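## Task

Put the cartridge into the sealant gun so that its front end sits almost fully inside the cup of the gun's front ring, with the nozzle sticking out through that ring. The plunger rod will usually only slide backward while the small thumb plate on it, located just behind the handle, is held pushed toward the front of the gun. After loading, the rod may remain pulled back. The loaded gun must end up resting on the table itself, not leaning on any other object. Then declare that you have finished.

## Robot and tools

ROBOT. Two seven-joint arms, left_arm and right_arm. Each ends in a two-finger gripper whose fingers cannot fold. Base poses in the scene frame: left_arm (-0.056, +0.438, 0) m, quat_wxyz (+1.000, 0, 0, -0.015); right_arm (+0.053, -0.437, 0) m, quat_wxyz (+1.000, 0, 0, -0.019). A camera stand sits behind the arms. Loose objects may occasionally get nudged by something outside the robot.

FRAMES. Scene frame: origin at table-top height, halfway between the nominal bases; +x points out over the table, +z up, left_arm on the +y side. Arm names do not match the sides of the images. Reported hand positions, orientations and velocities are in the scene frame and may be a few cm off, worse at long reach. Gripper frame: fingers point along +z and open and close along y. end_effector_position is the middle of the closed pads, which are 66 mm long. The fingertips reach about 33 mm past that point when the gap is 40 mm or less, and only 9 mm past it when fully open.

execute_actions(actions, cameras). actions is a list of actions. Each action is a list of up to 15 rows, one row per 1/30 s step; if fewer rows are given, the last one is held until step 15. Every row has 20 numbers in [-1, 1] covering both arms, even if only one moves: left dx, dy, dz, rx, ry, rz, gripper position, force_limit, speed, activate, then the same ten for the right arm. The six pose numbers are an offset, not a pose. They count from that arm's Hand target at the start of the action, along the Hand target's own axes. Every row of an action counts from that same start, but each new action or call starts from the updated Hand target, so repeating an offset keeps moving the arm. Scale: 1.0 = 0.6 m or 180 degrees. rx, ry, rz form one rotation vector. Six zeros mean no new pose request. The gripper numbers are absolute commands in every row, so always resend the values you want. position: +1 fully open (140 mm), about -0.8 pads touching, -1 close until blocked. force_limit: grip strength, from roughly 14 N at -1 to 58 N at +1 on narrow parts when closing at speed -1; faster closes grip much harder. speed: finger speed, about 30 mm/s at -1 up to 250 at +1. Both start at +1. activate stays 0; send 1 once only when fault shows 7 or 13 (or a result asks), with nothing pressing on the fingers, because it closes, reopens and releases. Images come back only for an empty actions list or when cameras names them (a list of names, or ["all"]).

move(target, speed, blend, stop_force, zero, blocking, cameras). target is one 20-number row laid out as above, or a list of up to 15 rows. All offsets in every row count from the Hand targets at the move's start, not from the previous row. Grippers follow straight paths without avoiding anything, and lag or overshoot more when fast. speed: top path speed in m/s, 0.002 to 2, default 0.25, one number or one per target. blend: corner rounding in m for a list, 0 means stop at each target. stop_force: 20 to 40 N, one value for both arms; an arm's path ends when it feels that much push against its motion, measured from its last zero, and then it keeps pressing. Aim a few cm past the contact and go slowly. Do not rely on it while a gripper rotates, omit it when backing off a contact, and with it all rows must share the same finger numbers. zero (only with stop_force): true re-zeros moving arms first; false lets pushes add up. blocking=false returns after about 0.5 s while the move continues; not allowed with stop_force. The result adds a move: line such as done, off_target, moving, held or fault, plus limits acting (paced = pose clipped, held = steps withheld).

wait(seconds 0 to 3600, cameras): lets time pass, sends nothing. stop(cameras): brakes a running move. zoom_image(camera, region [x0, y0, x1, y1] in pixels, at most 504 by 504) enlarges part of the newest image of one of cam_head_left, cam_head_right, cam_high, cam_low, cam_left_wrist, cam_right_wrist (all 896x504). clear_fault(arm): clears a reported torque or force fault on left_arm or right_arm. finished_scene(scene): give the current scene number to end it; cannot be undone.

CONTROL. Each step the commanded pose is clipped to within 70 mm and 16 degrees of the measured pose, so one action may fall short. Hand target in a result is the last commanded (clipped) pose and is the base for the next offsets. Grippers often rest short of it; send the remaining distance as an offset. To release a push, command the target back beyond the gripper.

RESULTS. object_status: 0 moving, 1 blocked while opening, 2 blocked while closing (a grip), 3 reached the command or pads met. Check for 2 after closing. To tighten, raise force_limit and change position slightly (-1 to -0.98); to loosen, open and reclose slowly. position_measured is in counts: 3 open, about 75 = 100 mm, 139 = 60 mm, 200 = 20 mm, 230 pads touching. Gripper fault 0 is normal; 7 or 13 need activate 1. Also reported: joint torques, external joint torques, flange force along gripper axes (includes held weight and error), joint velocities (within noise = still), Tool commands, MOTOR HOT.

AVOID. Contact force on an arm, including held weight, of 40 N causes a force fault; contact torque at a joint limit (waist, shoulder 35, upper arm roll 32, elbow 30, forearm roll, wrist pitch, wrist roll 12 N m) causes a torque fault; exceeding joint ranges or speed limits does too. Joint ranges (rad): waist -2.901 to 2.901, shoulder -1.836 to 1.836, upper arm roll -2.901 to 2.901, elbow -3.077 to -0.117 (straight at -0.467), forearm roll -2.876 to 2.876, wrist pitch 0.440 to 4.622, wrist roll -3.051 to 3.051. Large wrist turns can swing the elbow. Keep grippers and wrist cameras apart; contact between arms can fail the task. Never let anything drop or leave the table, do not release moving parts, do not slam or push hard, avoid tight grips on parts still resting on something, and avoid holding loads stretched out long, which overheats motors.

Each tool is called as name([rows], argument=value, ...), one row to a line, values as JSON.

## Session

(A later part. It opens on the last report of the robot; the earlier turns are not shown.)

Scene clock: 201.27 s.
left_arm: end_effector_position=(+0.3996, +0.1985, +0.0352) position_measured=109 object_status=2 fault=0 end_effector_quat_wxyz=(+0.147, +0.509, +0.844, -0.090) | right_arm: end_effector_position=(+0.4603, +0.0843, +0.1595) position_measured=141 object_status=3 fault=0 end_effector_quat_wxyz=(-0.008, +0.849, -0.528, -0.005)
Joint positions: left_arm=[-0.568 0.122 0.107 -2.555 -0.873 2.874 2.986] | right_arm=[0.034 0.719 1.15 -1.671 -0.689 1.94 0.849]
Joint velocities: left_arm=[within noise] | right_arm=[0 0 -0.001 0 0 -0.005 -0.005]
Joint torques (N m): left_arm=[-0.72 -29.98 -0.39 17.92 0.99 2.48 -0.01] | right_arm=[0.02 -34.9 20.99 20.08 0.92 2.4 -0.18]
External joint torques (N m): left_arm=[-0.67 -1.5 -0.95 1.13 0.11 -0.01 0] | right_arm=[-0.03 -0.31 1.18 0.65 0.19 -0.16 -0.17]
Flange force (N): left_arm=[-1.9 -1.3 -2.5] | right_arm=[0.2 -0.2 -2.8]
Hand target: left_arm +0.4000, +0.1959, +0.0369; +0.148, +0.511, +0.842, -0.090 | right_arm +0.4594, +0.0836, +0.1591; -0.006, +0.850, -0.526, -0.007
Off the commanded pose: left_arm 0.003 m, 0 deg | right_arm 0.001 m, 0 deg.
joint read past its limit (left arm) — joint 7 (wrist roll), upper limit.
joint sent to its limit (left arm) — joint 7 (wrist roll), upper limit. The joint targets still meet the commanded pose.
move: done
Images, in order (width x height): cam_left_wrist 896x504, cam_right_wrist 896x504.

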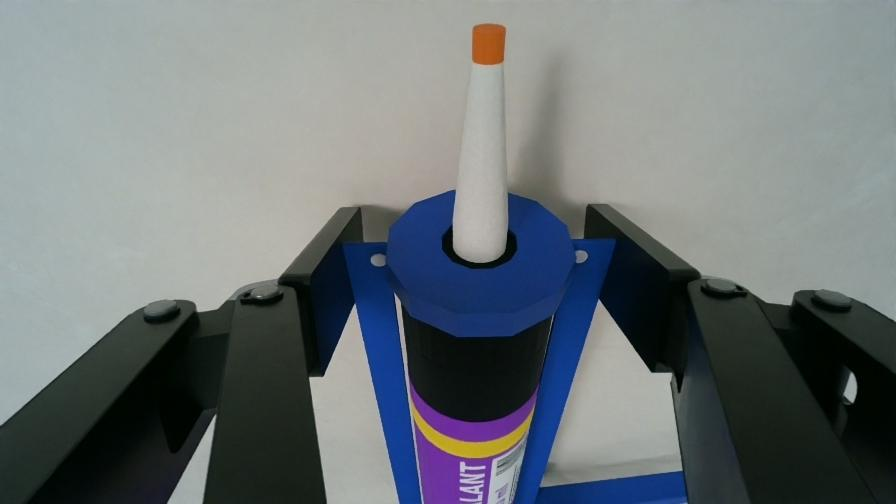

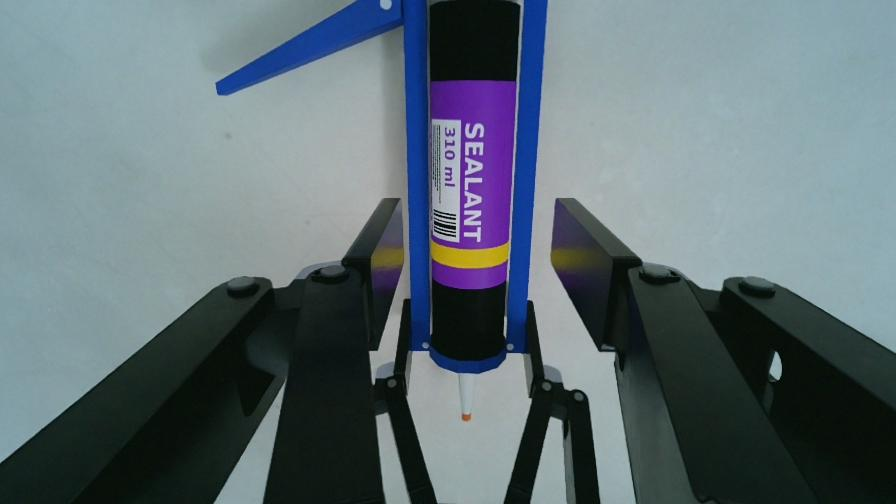

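move([
  [0,0,0,0,0,0,-0.98,-0.1,-1,0, 0.7265,-0.0023,0,0,0.006,0,-1,-1,0,0],
], speed=0.35)

move([
  [0,0,0,0,0,0,-0.98,-0.1,-1,0, 0,0,0.182,0,0,0,-1,-1,0,0],
], speed=0.15, cameras=["cam_low"])

zoom_image(camera="cam_low", region=[200, 200, 360, 320])

Scene clock: 204.17 s.
left_arm: end_effector_position=(+0.3996, +0.1985, +0.0352) position_measured=109 object_status=2 fault=0 end_effector_quat_wxyz=(+0.147, +0.509, +0.844, -0.090) | right_arm: end_effector_position=(+0.6546, -0.3054, +0.1509) position_measured=233 object_status=3 fault=0 end_effector_quat_wxyz=(-0.002, +0.848, -0.531, -0.001)
Joint positions: left_arm=[-0.568 0.122 0.107 -2.555 -0.873 2.874 2.986] | right_arm=[-0.859 0.77 1.35 -1.848 -0.805 1.926 0.261]
Joint velocities: left_arm=[within noise] | right_arm=[0 0 -0.001 0.002 -0.001 0 -0.005]
Joint torques (N m): left_arm=[-0.67 -29.96 -0.4 17.95 0.99 2.5 0.07] | right_arm=[0.74 -28.49 22.87 18.28 0.38 2.33 -0.25]
External joint torques (N m): left_arm=[-0.65 -1.47 -0.98 1.13 0.11 0 0.08] | right_arm=[0.85 -0.38 0.59 0.53 -0.32 -0.25 -0.25]
Flange force (N): left_arm=[-1.6 -1.2 -2.1] | right_arm=[0.0 -4.2 -1.3]
Hand target: left_arm +0.4000, +0.1959, +0.0369; +0.148, +0.511, +0.842, -0.090 | right_arm +0.6549, -0.3059, +0.1508; -0.001, +0.850, -0.526, +0.001
Off the commanded pose: left_arm 0.003 m, 0 deg | right_arm 0.001 m, 1 deg.
joint read past its limit (left arm) — joint 7 (wrist roll), upper limit.
joint sent to its limit (left arm) — joint 7 (wrist roll), upper limit. The joint targets still meet the commanded pose.
move: done

Scene clock: 205.70 s.
left_arm: end_effector_position=(+0.3996, +0.1985, +0.0352) position_measured=109 object_status=2 fault=0 end_effector_quat_wxyz=(+0.147, +0.509, +0.844, -0.090) | right_arm: end_effector_position=(+0.6534, -0.3052, +0.0413) position_measured=233 object_status=3 fault=0 end_effector_quat_wxyz=(-0.001, +0.852, -0.524, -0.002)
Joint positions: left_arm=[-0.568 0.122 0.107 -2.555 -0.873 2.874 2.986] | right_arm=[-0.759 0.878 1.16 -1.902 -0.945 2.092 0.314]
Joint velocities: left_arm=[within noise] | right_arm=[0 -0.002 -0.003 0 -0.001 0.005 0.006]
Joint torques (N m): left_arm=[-0.7 -29.93 -0.39 17.93 1.01 2.5 -0.02] | right_arm=[0.81 -34.67 23.38 15.7 0.47 2.71 0.27]
External joint torques (N m): left_arm=[-0.77 -1.44 -1.05 1.14 0.14 -0.01 -0.01] | right_arm=[0.7 -1.92 -0.03 0.67 -0.19 0.14 0.27]
Flange force (N): left_arm=[-2.1 -1.4 -2.3] | right_arm=[-1.2 -1.5 -1.0]
Hand target: left_arm +0.4000, +0.1959, +0.0369; +0.148, +0.511, +0.842, -0.090 | right_arm +0.6551, -0.3057, +0.0416; -0.001, +0.850, -0.526, +0.001
Off the commanded pose: left_arm 0.003 m, 0 deg | right_arm 0.002 m, 0 deg.
joint read past its limit (left arm) — joint 7 (wrist roll), upper limit.
joint sent to its limit (left arm) — joint 7 (wrist roll), upper limit. The joint targets still meet the commanded pose.
move: done

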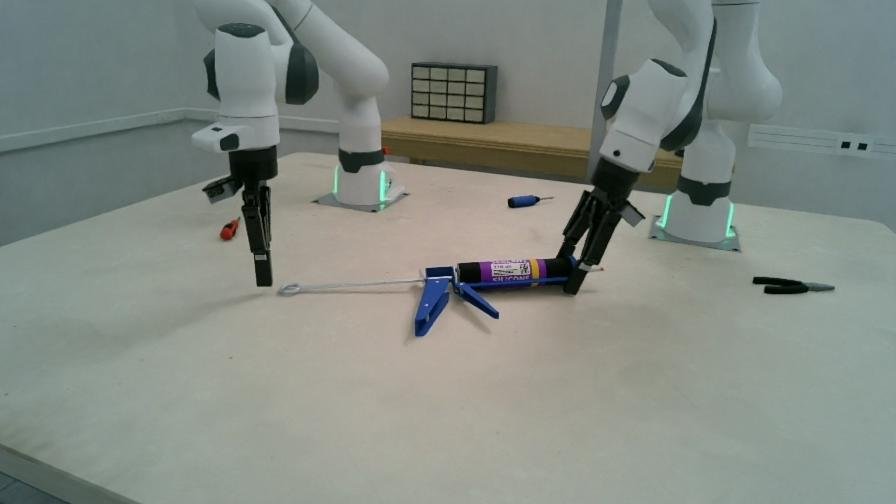

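Scaled by 3.150.

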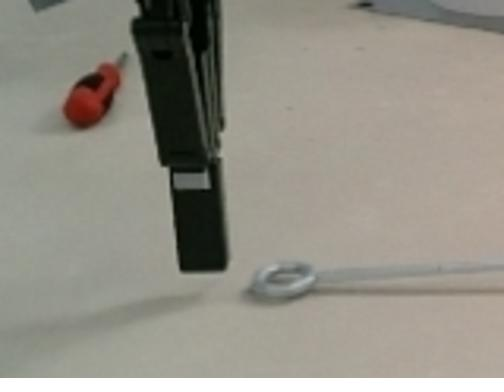

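move([
  [0,0,0,0,0,0,-0.98,-0.1,-1,0, 0,0,0.0235,0,0,0,-1,-1,0,0],
], speed=0.04, stop_force=20)

move([
  [0,0,0,0,0,0,-0.98,-0.1,-1,0, -0.035,0,0,0,0,0,-1,-1,0,0],
], speed=0.03, stop_force=20, cameras=["cam_low","cam_left_wrist"])

zoom_image(camera="cam_low", region=[200, 200, 360, 320])

zoom_image(camera="cam_low", region=[410, 240, 510, 310])

Scene clock: 207.80 s.
left_arm: end_effector_position=(+0.3996, +0.1985, +0.0352) position_measured=109 object_status=2 fault=0 end_effector_quat_wxyz=(+0.147, +0.509, +0.844, -0.090) | right_arm: end_effector_position=(+0.6543, -0.3055, +0.0275) position_measured=233 object_status=3 fault=0 end_effector_quat_wxyz=(-0.001, +0.851, -0.525, -0.001)
Joint positions: left_arm=[-0.568 0.122 0.107 -2.555 -0.873 2.874 2.986] | right_arm=[-0.739 0.887 1.128 -1.902 -0.958 2.119 0.321]
Joint torques (N m): left_arm=[-0.67 -29.9 -0.44 17.91 0.99 2.49 0.03] | right_arm=[0.82 -35.52 23.12 15.08 0.71 2.69 0.27]
External joint torques (N m): left_arm=[-0.69 -1.5 -1.06 1.21 0.12 0 0.04] | right_arm=[0.7 -2.11 -0.12 0.34 0.06 0.13 0.27]
Flange force (N): left_arm=[-1.9 -1.2 -2.1] | right_arm=[-1.6 0.1 -1.5]
Hand target: left_arm +0.4000, +0.1959, +0.0369; +0.148, +0.511, +0.842, -0.090 | right_arm +0.6552, -0.3057, +0.0275; -0.001, +0.850, -0.526, +0.001
Off the commanded pose: left_arm 0.003 m, 0 deg | right_arm 0.001 m, 0 deg.
joint read past its limit (left arm) — joint 7 (wrist roll), upper limit.
joint sent to its limit (left arm) — joint 7 (wrist roll), upper limit. The joint targets still meet the commanded pose.
move: done

Scene clock: 210.03 s.
left_arm: end_effector_position=(+0.3991, +0.1988, +0.0349) position_measured=109 object_status=2 fault=0 end_effector_quat_wxyz=(+0.146, +0.509, +0.844, -0.090) | right_arm: end_effector_position=(+0.6478, -0.2946, +0.0275) position_measured=233 object_status=3 fault=0 end_effector_quat_wxyz=(+0.002, +0.849, -0.529, +0.002)
Joint positions: left_arm=[-0.568 0.122 0.107 -2.556 -0.873 2.873 2.986] | right_arm=[-0.723 0.874 1.127 -1.918 -0.959 2.124 0.357]
Joint torques (N m): left_arm=[-1.39 -29.95 -0.66 18.84 0.98 2.53 -0.02] | right_arm=[3.3 -32.95 25.24 12.84 1.31 3.13 0.29]
External joint torques (N m): left_arm=[-1.35 -1.57 -1.22 2.1 0.1 0.04 -0.01] | right_arm=[3.26 0.15 2.27 -2.14 0.67 0.57 0.29]
Flange force (N): left_arm=[-4.2 -0.6 -0.9] | right_arm=[-6.4 2.0 -0.5]
Hand target: left_arm +0.4000, +0.1959, +0.0369; +0.148, +0.511, +0.842, -0.090 | right_arm +0.6458, -0.2869, +0.0275; -0.001, +0.850, -0.526, +0.001
Off the commanded pose: left_arm 0.004 m, 0 deg | right_arm 0.008 m, 0 deg.
joint read past its limit (left arm) — joint 7 (wrist roll), upper limit.
joint sent to its limit (left arm) — joint 7 (wrist roll), upper limit. The joint targets still meet the commanded pose.
move: off_target (right_arm)

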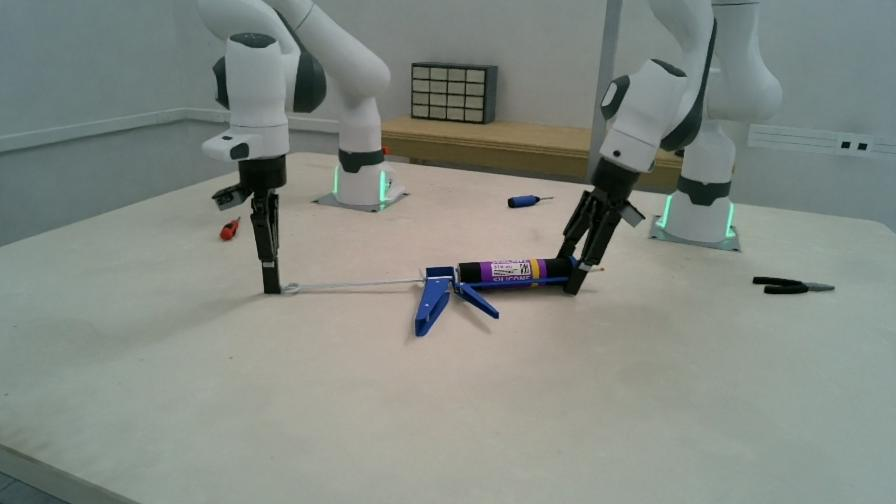

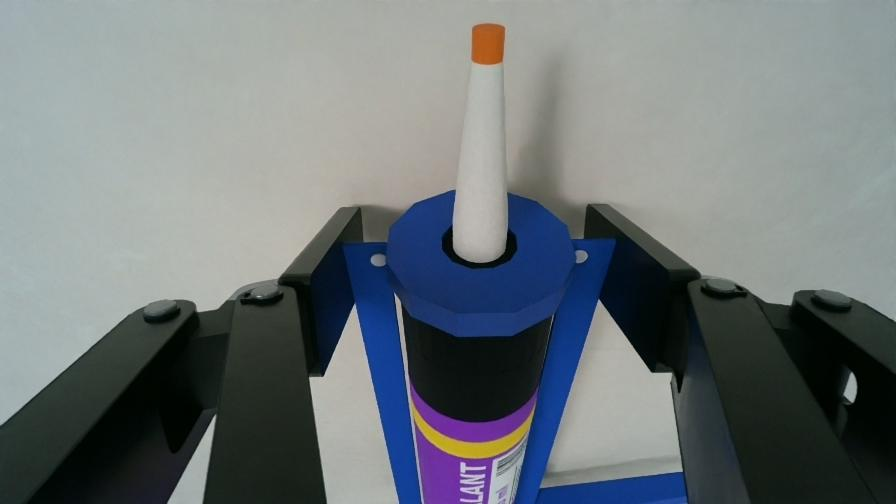

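Scaled by 3.150.

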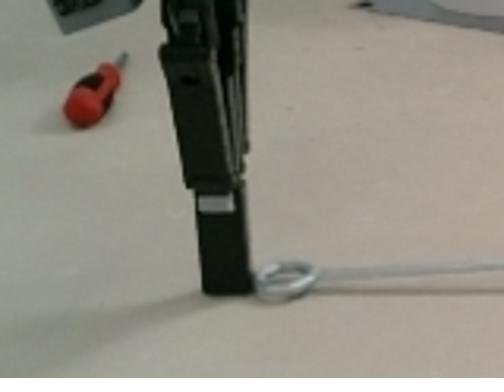

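Scaled by 5.040.

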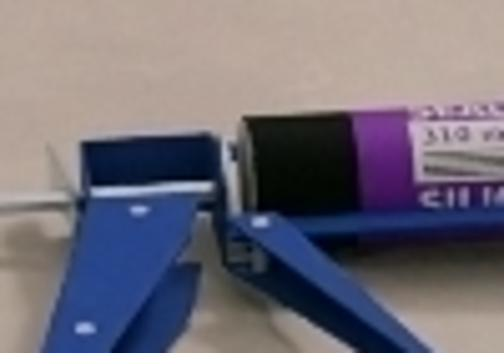

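move([
  [0,0,0,0,0,0,-0.98,-0.1,-1,0, -0.018,0,0.001,0,0,0,-1,-1,0,0],
], speed=0.02, stop_force=25, zero=false, cameras=["cam_low","cam_left_wrist"])

zoom_image(camera="cam_low", region=[410, 240, 510, 310])

zoom_image(camera="cam_low", region=[200, 200, 360, 320])

Scene clock: 212.37 s.
left_arm: end_effector_position=(+0.3988, +0.1999, +0.0344) position_measured=109 object_status=2 fault=0 end_effector_quat_wxyz=(+0.146, +0.508, +0.844, -0.090) | right_arm: end_effector_position=(+0.6477, -0.2930, +0.0284) position_measured=233 object_status=3 fault=0 end_effector_quat_wxyz=(+0.004, +0.847, -0.532, +0.008)
Joint positions: left_arm=[-0.568 0.122 0.109 -2.557 -0.873 2.873 2.986] | right_arm=[-0.719 0.87 1.129 -1.923 -0.971 2.124 0.379]
Joint torques (N m): left_arm=[-1.75 -29.94 -1.27 19.64 0.97 2.56 -0.03] | right_arm=[6.19 -29.47 27.75 10.45 2.63 3.53 0.31]
External joint torques (N m): left_arm=[-1.84 -1.49 -1.96 2.84 0.1 0.05 -0.02] | right_arm=[6.07 3.43 4.84 -4.47 2 0.98 0.31]
Flange force (N): left_arm=[-5.9 -0.3 1.5] | right_arm=[-10.9 1.0 0.4]
Hand target: left_arm +0.4000, +0.1959, +0.0369; +0.148, +0.511, +0.842, -0.090 | right_arm +0.6410, -0.2772, +0.0269; -0.001, +0.850, -0.526, +0.001
Off the commanded pose: left_arm 0.005 m, 0 deg | right_arm 0.017 m, 1 deg.
joint read past its limit (left arm) — joint 7 (wrist roll), upper limit.
joint sent to its limit (left arm) — joint 7 (wrist roll), upper limit. The joint targets still meet the commanded pose.
move: off_target (right_arm)

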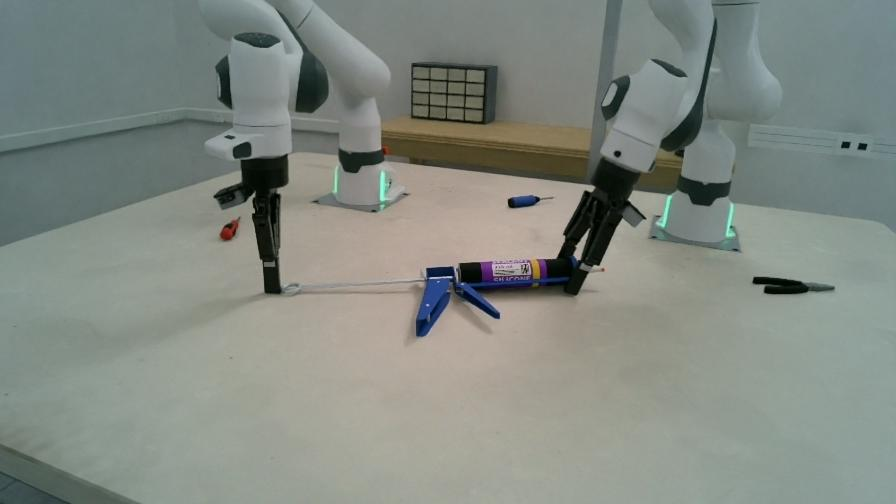

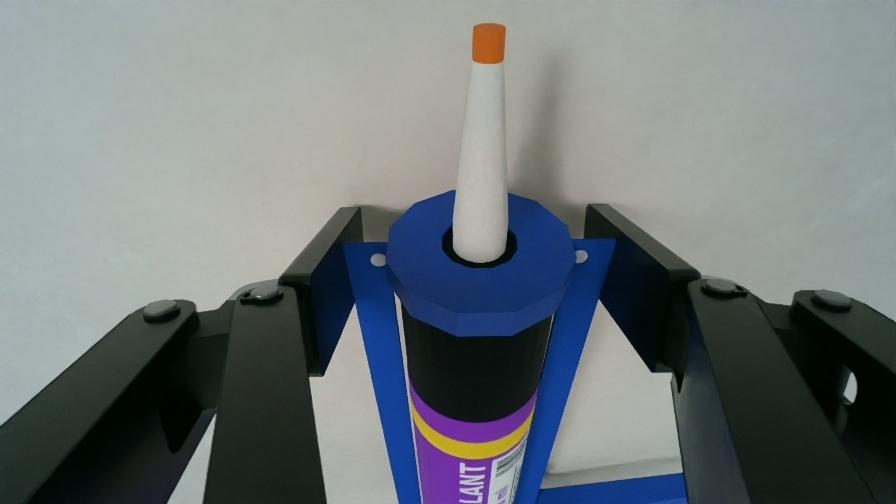

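Scaled by 5.040.

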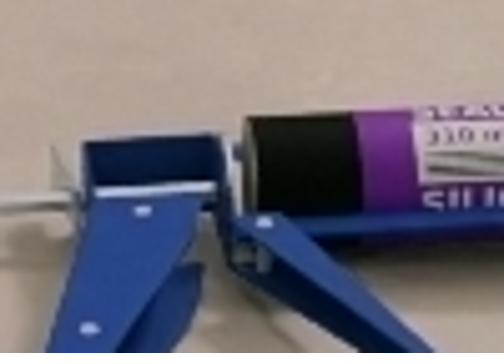

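Scaled by 3.150.

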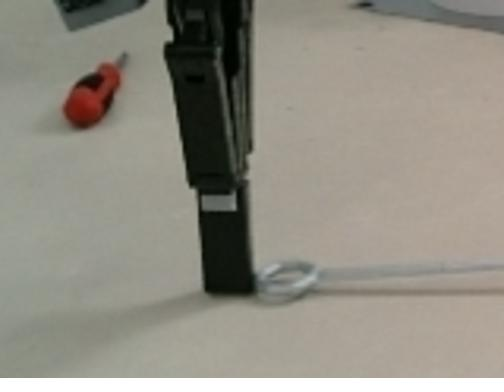

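move([
  [0,0,0,0,0,0,-0.98,-0.1,-1,0, 0.10,0,0,0,0,0,-1,-1,0,0],
  [0,0,0,0,0,0,-0.98,-0.1,-1,0, 0.10,0,-0.25,0,0,0,-1,-1,0,0],
], speed=0.12, cameras=["cam_left_wrist"])

move([
  [0.0014,0,0.0039,0,0,0,-0.98,-0.1,-1,0, 0,0,0,0,0,0,-1,-1,0,0],
], speed=0.02, stop_force=20, cameras=["cam_left_wrist","cam_low"])

Scene clock: 215.63 s.
left_arm: end_effector_position=(+0.3994, +0.1988, +0.0351) position_measured=109 object_status=2 fault=0 end_effector_quat_wxyz=(+0.147, +0.509, +0.844, -0.090) | right_arm: end_effector_position=(+0.6685, -0.3311, +0.1770) position_measured=233 object_status=3 fault=0 end_effector_quat_wxyz=(-0.001, +0.849, -0.528, +0.003)
Joint positions: left_arm=[-0.568 0.122 0.107 -2.556 -0.873 2.873 2.986] | right_arm=[-0.889 0.767 1.376 -1.788 -0.796 1.866 0.201]
Joint velocities: left_arm=[within noise] | right_arm=[0.001 0.001 -0.001 0 -0.001 -0.004 -0.007]
Joint torques (N m): left_arm=[-0.79 -29.89 -0.49 18.19 0.99 2.57 -0.07] | right_arm=[0.05 -28.65 23.15 18.59 0.92 2.31 -0.24]
External joint torques (N m): left_arm=[-0.8 -1.49 -1.1 1.46 0.11 0.08 -0.06] | right_arm=[0.23 -0.21 0.92 0.56 0.23 -0.27 -0.24]
Flange force (N): left_arm=[-2.8 -1.1 -1.9] | right_arm=[0.4 -1.0 -2.8]
Hand target: left_arm +0.4000, +0.1959, +0.0369; +0.148, +0.511, +0.842, -0.090 | right_arm +0.6674, -0.3311, +0.1769; -0.001, +0.850, -0.526, +0.001
Off the commanded pose: left_arm 0.003 m, 0 deg | right_arm 0.001 m, 0 deg.
joint read past its limit (left arm) — joint 7 (wrist roll), upper limit.
joint sent to its limit (left arm) — joint 7 (wrist roll), upper limit. The joint targets still meet the commanded pose.
move: done

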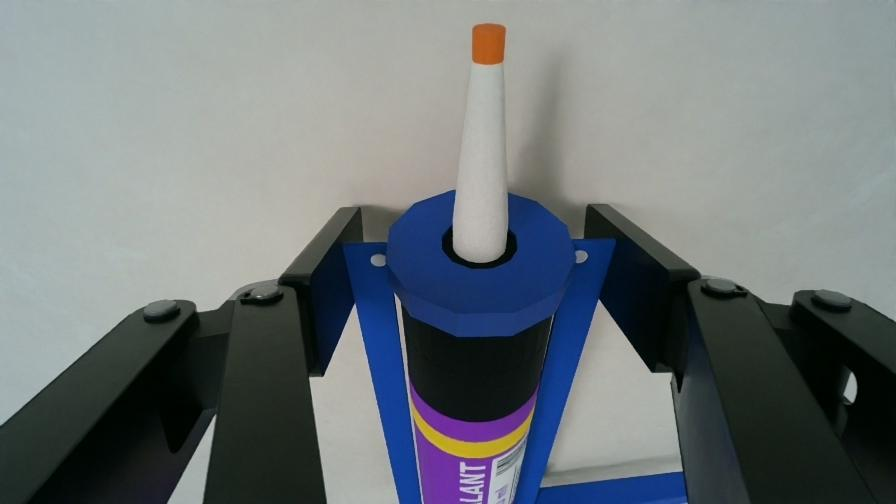

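Scene clock: 217.83 s.
left_arm: end_effector_position=(+0.3988, +0.1962, +0.0339) position_measured=109 object_status=2 fault=0 end_effector_quat_wxyz=(+0.147, +0.509, +0.843, -0.092) | right_arm: end_effector_position=(+0.6681, -0.3309, +0.1770) position_measured=233 object_status=3 fault=0 end_effector_quat_wxyz=(-0.001, +0.849, -0.528, +0.003)
Joint positions: left_arm=[-0.505 0.126 0.041 -2.554 -0.871 2.878 2.986] | right_arm=[-0.89 0.768 1.377 -1.788 -0.796 1.864 0.2]
Joint velocities: left_arm=[0.005 0 -0.004 0.001 -0.001 -0.001 -0.001] | right_arm=[within noise]
Joint torques (N m): left_arm=[-0.2 -29.35 -1.17 17.6 1.41 2.91 -0.01] | right_arm=[0.07 -28.62 23.17 18.52 0.78 2.33 -0.19]
External joint torques (N m): left_arm=[-0.21 -0.53 -1.57 0.93 0.54 0.43 0] | right_arm=[-0.13 -0.1 0.67 0.67 0.06 -0.26 -0.19]
Flange force (N): left_arm=[-2.6 -0.7 0.1] | right_arm=[0.8 -0.8 -2.4]
Hand target: left_arm +0.4000, +0.1959, +0.0344; +0.148, +0.511, +0.842, -0.090 | right_arm +0.6674, -0.3311, +0.1769; -0.001, +0.850, -0.526, +0.001
Off the commanded pose: left_arm 0.001 m, 0 deg | right_arm 0.001 m, 0 deg.
joint read past its limit (left arm) — joint 7 (wrist roll), upper limit.
joint sent to its limit (left arm) — joint 7 (wrist roll), upper limit. The joint targets still meet the commanded pose.
move: done
Images, in order (width x height): cam_low 896x504, cam_left_wrist 896x504.

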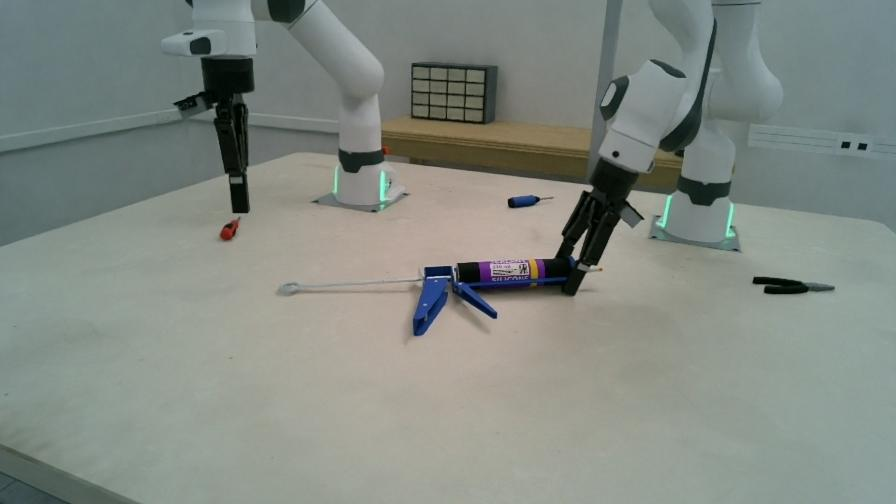

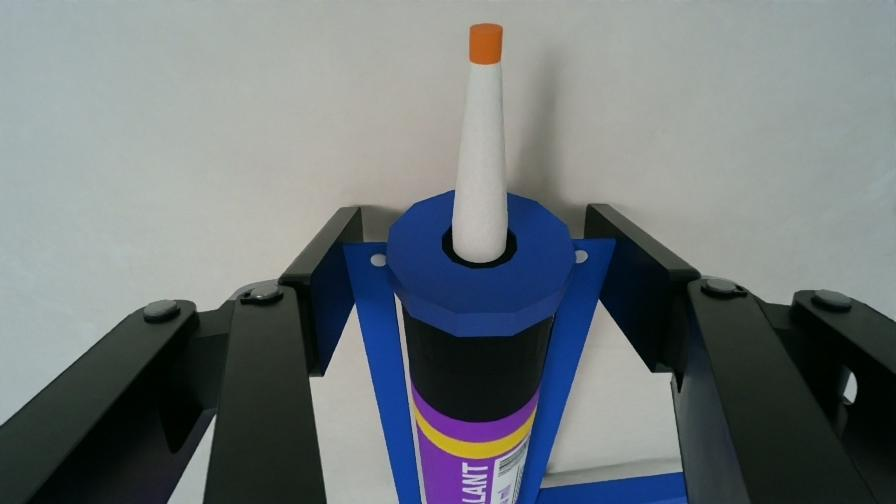

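move([
  [0,0,0,0,0,0,0.3,-0.5,-0.6,0, 0,0,0,0,0,0,-1,-1,0,0],
], speed=0.05, cameras=["cam_left_wrist","cam_low"])

move([
  [0,0,-0.22,0,0,0,0.3,-0.5,-0.6,0, 0,0,0,0,0,0,-1,-1,0,0],
], speed=0.12, cameras=["cam_left_wrist","cam_low","cam_head_right"])

zoom_image(camera="cam_left_wrist", region=[380, 200, 600, 420])

zoom_image(camera="cam_low", region=[410, 230, 630, 350])

Scene clock: 218.50 s.
left_arm: end_effector_position=(+0.3986, +0.1954, +0.0340) position_measured=91 object_status=3 fault=0 end_effector_quat_wxyz=(+0.147, +0.510, +0.842, -0.092) | right_arm: end_effector_position=(+0.6681, -0.3309, +0.1770) position_measured=233 object_status=3 fault=0 end_effector_quat_wxyz=(-0.001, +0.849, -0.528, +0.003)
Joint positions: left_arm=[-0.503 0.126 0.038 -2.554 -0.87 2.879 2.986] | right_arm=[-0.89 0.768 1.377 -1.788 -0.796 1.864 0.2]
Joint torques (N m): left_arm=[0.46 -29.38 -0.03 17 1.28 2.74 -0.02] | right_arm=[0.1 -28.58 23.18 18.52 0.79 2.34 -0.25]
External joint torques (N m): left_arm=[0.39 -0.55 -0.49 0.27 0.41 0.24 -0.01] | right_arm=[0.16 -0.04 0.77 0.54 0.08 -0.25 -0.25]
Flange force (N): left_arm=[-0.8 -0.1 -2.1] | right_arm=[0.6 -1.3 -2.3]
Hand target: left_arm +0.4000, +0.1959, +0.0344; +0.148, +0.511, +0.842, -0.090 | right_arm +0.6674, -0.3311, +0.1769; -0.001, +0.850, -0.526, +0.001
Off the commanded pose: left_arm 0.001 m, 0 deg | right_arm 0.001 m, 0 deg.
joint read past its limit (left arm) — joint 7 (wrist roll), upper limit.
joint sent to its limit (left arm) — joint 7 (wrist roll), upper limit. The joint targets still meet the commanded pose.
move: done
Images, in order (width x height): cam_low 896x504, cam_left_wrist 896x504.

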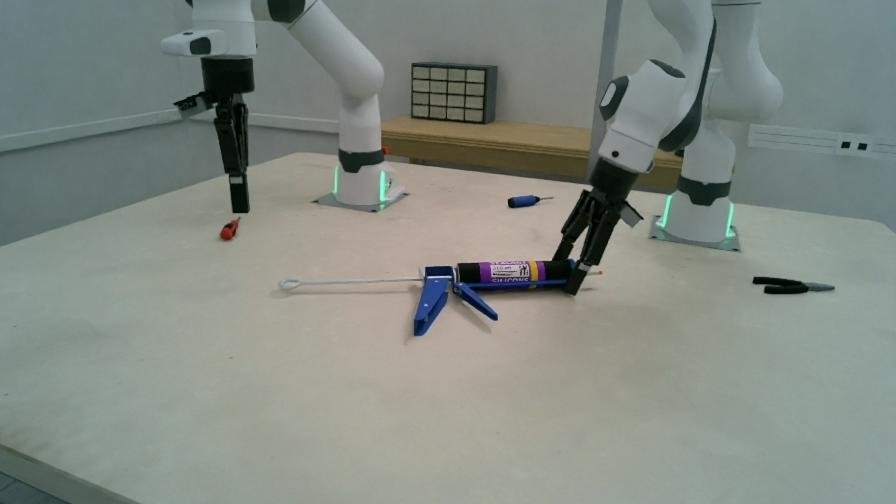

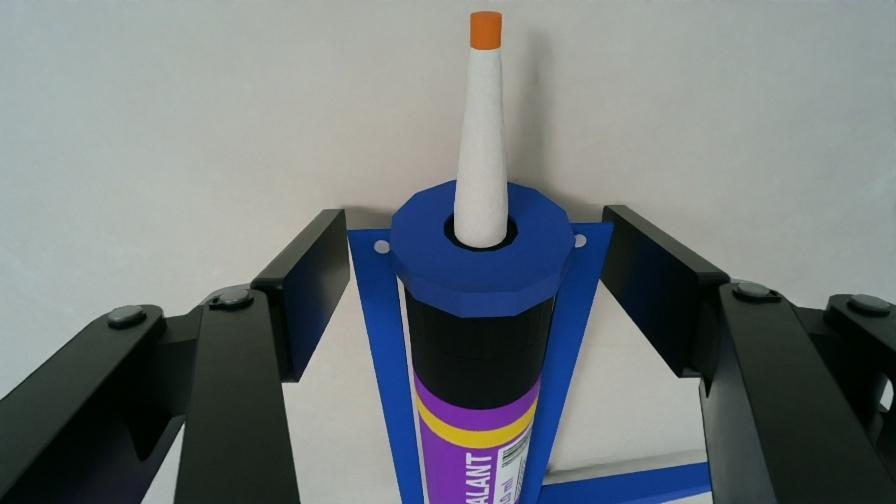

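Scene clock: 220.80 s.
left_arm: end_effector_position=(+0.3794, +0.2357, +0.1581) position_measured=91 object_status=3 fault=0 end_effector_quat_wxyz=(+0.149, +0.513, +0.841, -0.090) | right_arm: end_effector_position=(+0.6681, -0.3309, +0.1770) position_measured=233 object_status=3 fault=0 end_effector_quat_wxyz=(-0.001, +0.849, -0.528, +0.003)
Joint positions: left_arm=[-0.36 -0.29 0.043 -2.656 -0.43 2.586 2.66] | right_arm=[-0.89 0.768 1.377 -1.788 -0.796 1.864 0.2]
Joint velocities: left_arm=[0.001 -0.001 0 0 -0.001 -0.001 -0.006] | right_arm=[within noise]
Joint torques (N m): left_arm=[0.41 -20.47 -1.1 22.57 1.05 2.56 -0.26] | right_arm=[0.14 -28.55 23.16 18.54 0.78 2.34 -0.23]
External joint torques (N m): left_arm=[0.44 -0.95 -0.4 0.55 0.23 -0.19 -0.25] | right_arm=[0.12 -0.12 0.8 0.69 0.07 -0.23 -0.23]
Flange force (N): left_arm=[-0.8 -1.4 -4.4] | right_arm=[0.7 -1.5 -2.5]
Hand target: left_arm +0.3792, +0.2360, +0.1585; +0.148, +0.511, +0.842, -0.090 | right_arm +0.6674, -0.3311, +0.1769; -0.001, +0.850, -0.526, +0.001
Off the commanded pose: left_arm 0.001 m, 0 deg | right_arm 0.001 m, 0 deg.
move: done
Images, in order (width x height): cam_head_right 896x504, cam_low 896x504, cam_left_wrist 896x504.

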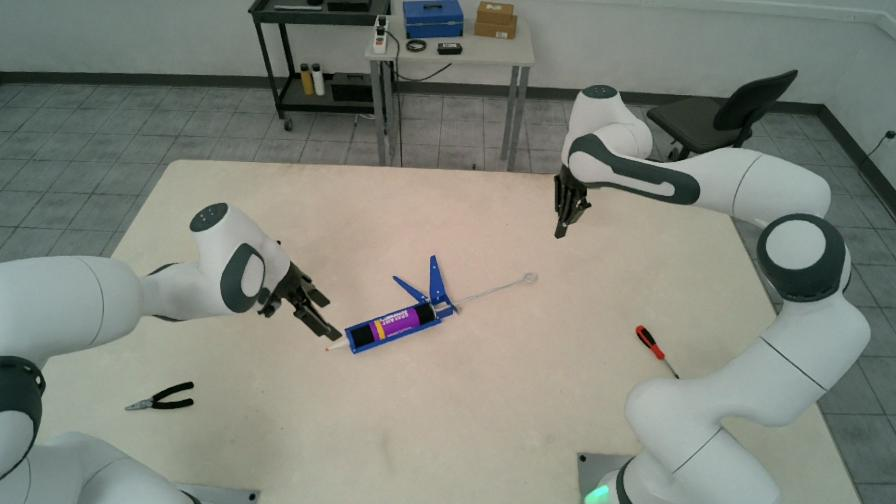

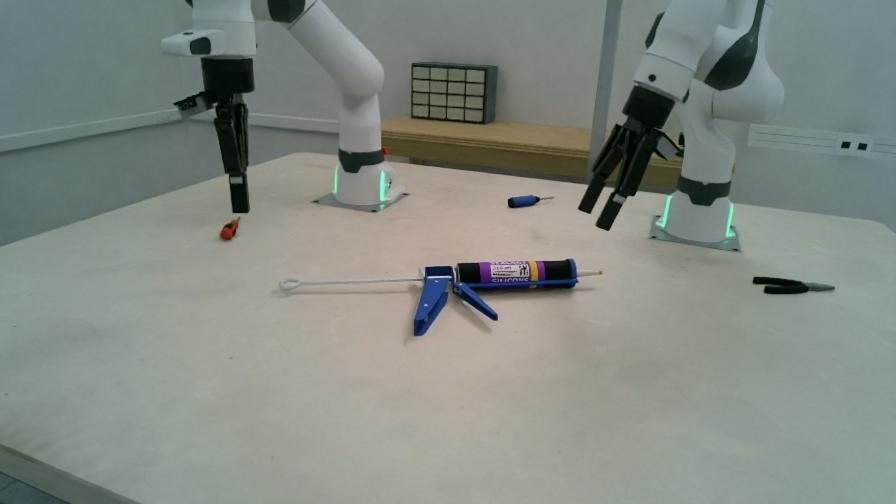

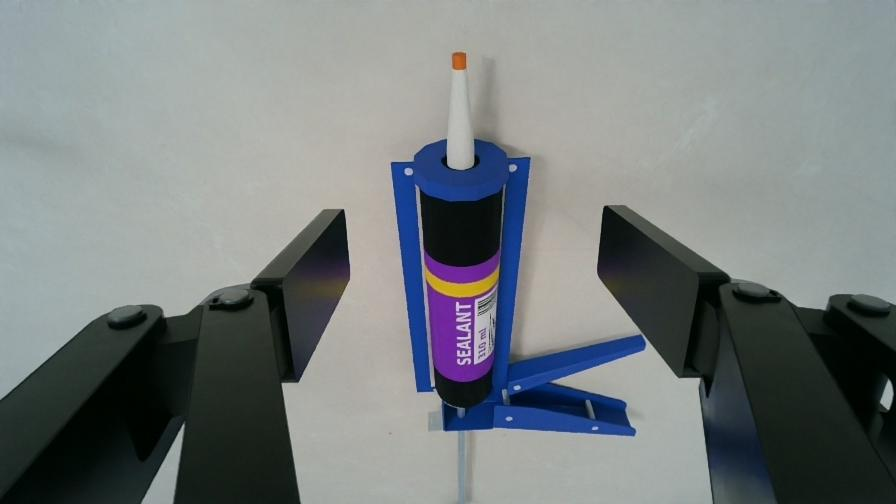

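Scaled by 2.291.

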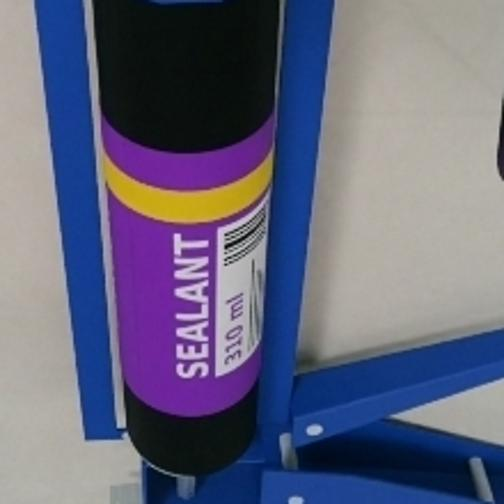

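Scaled by 2.291.

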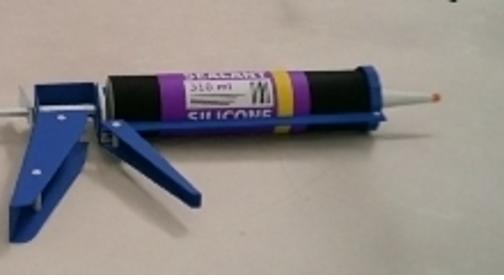

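zoom_image(camera="cam_left_wrist", region=[390, 110, 530, 250])

zoom_image(camera="cam_low", region=[540, 245, 610, 305])

Scaled by 3.600.

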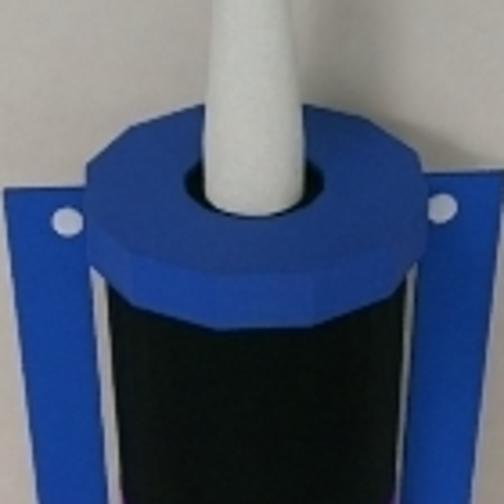

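Scaled by 7.200.

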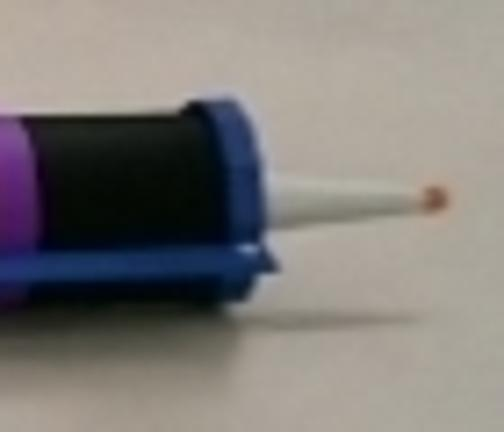

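finished_scene(scene=2)

The scene is finished: the task was done.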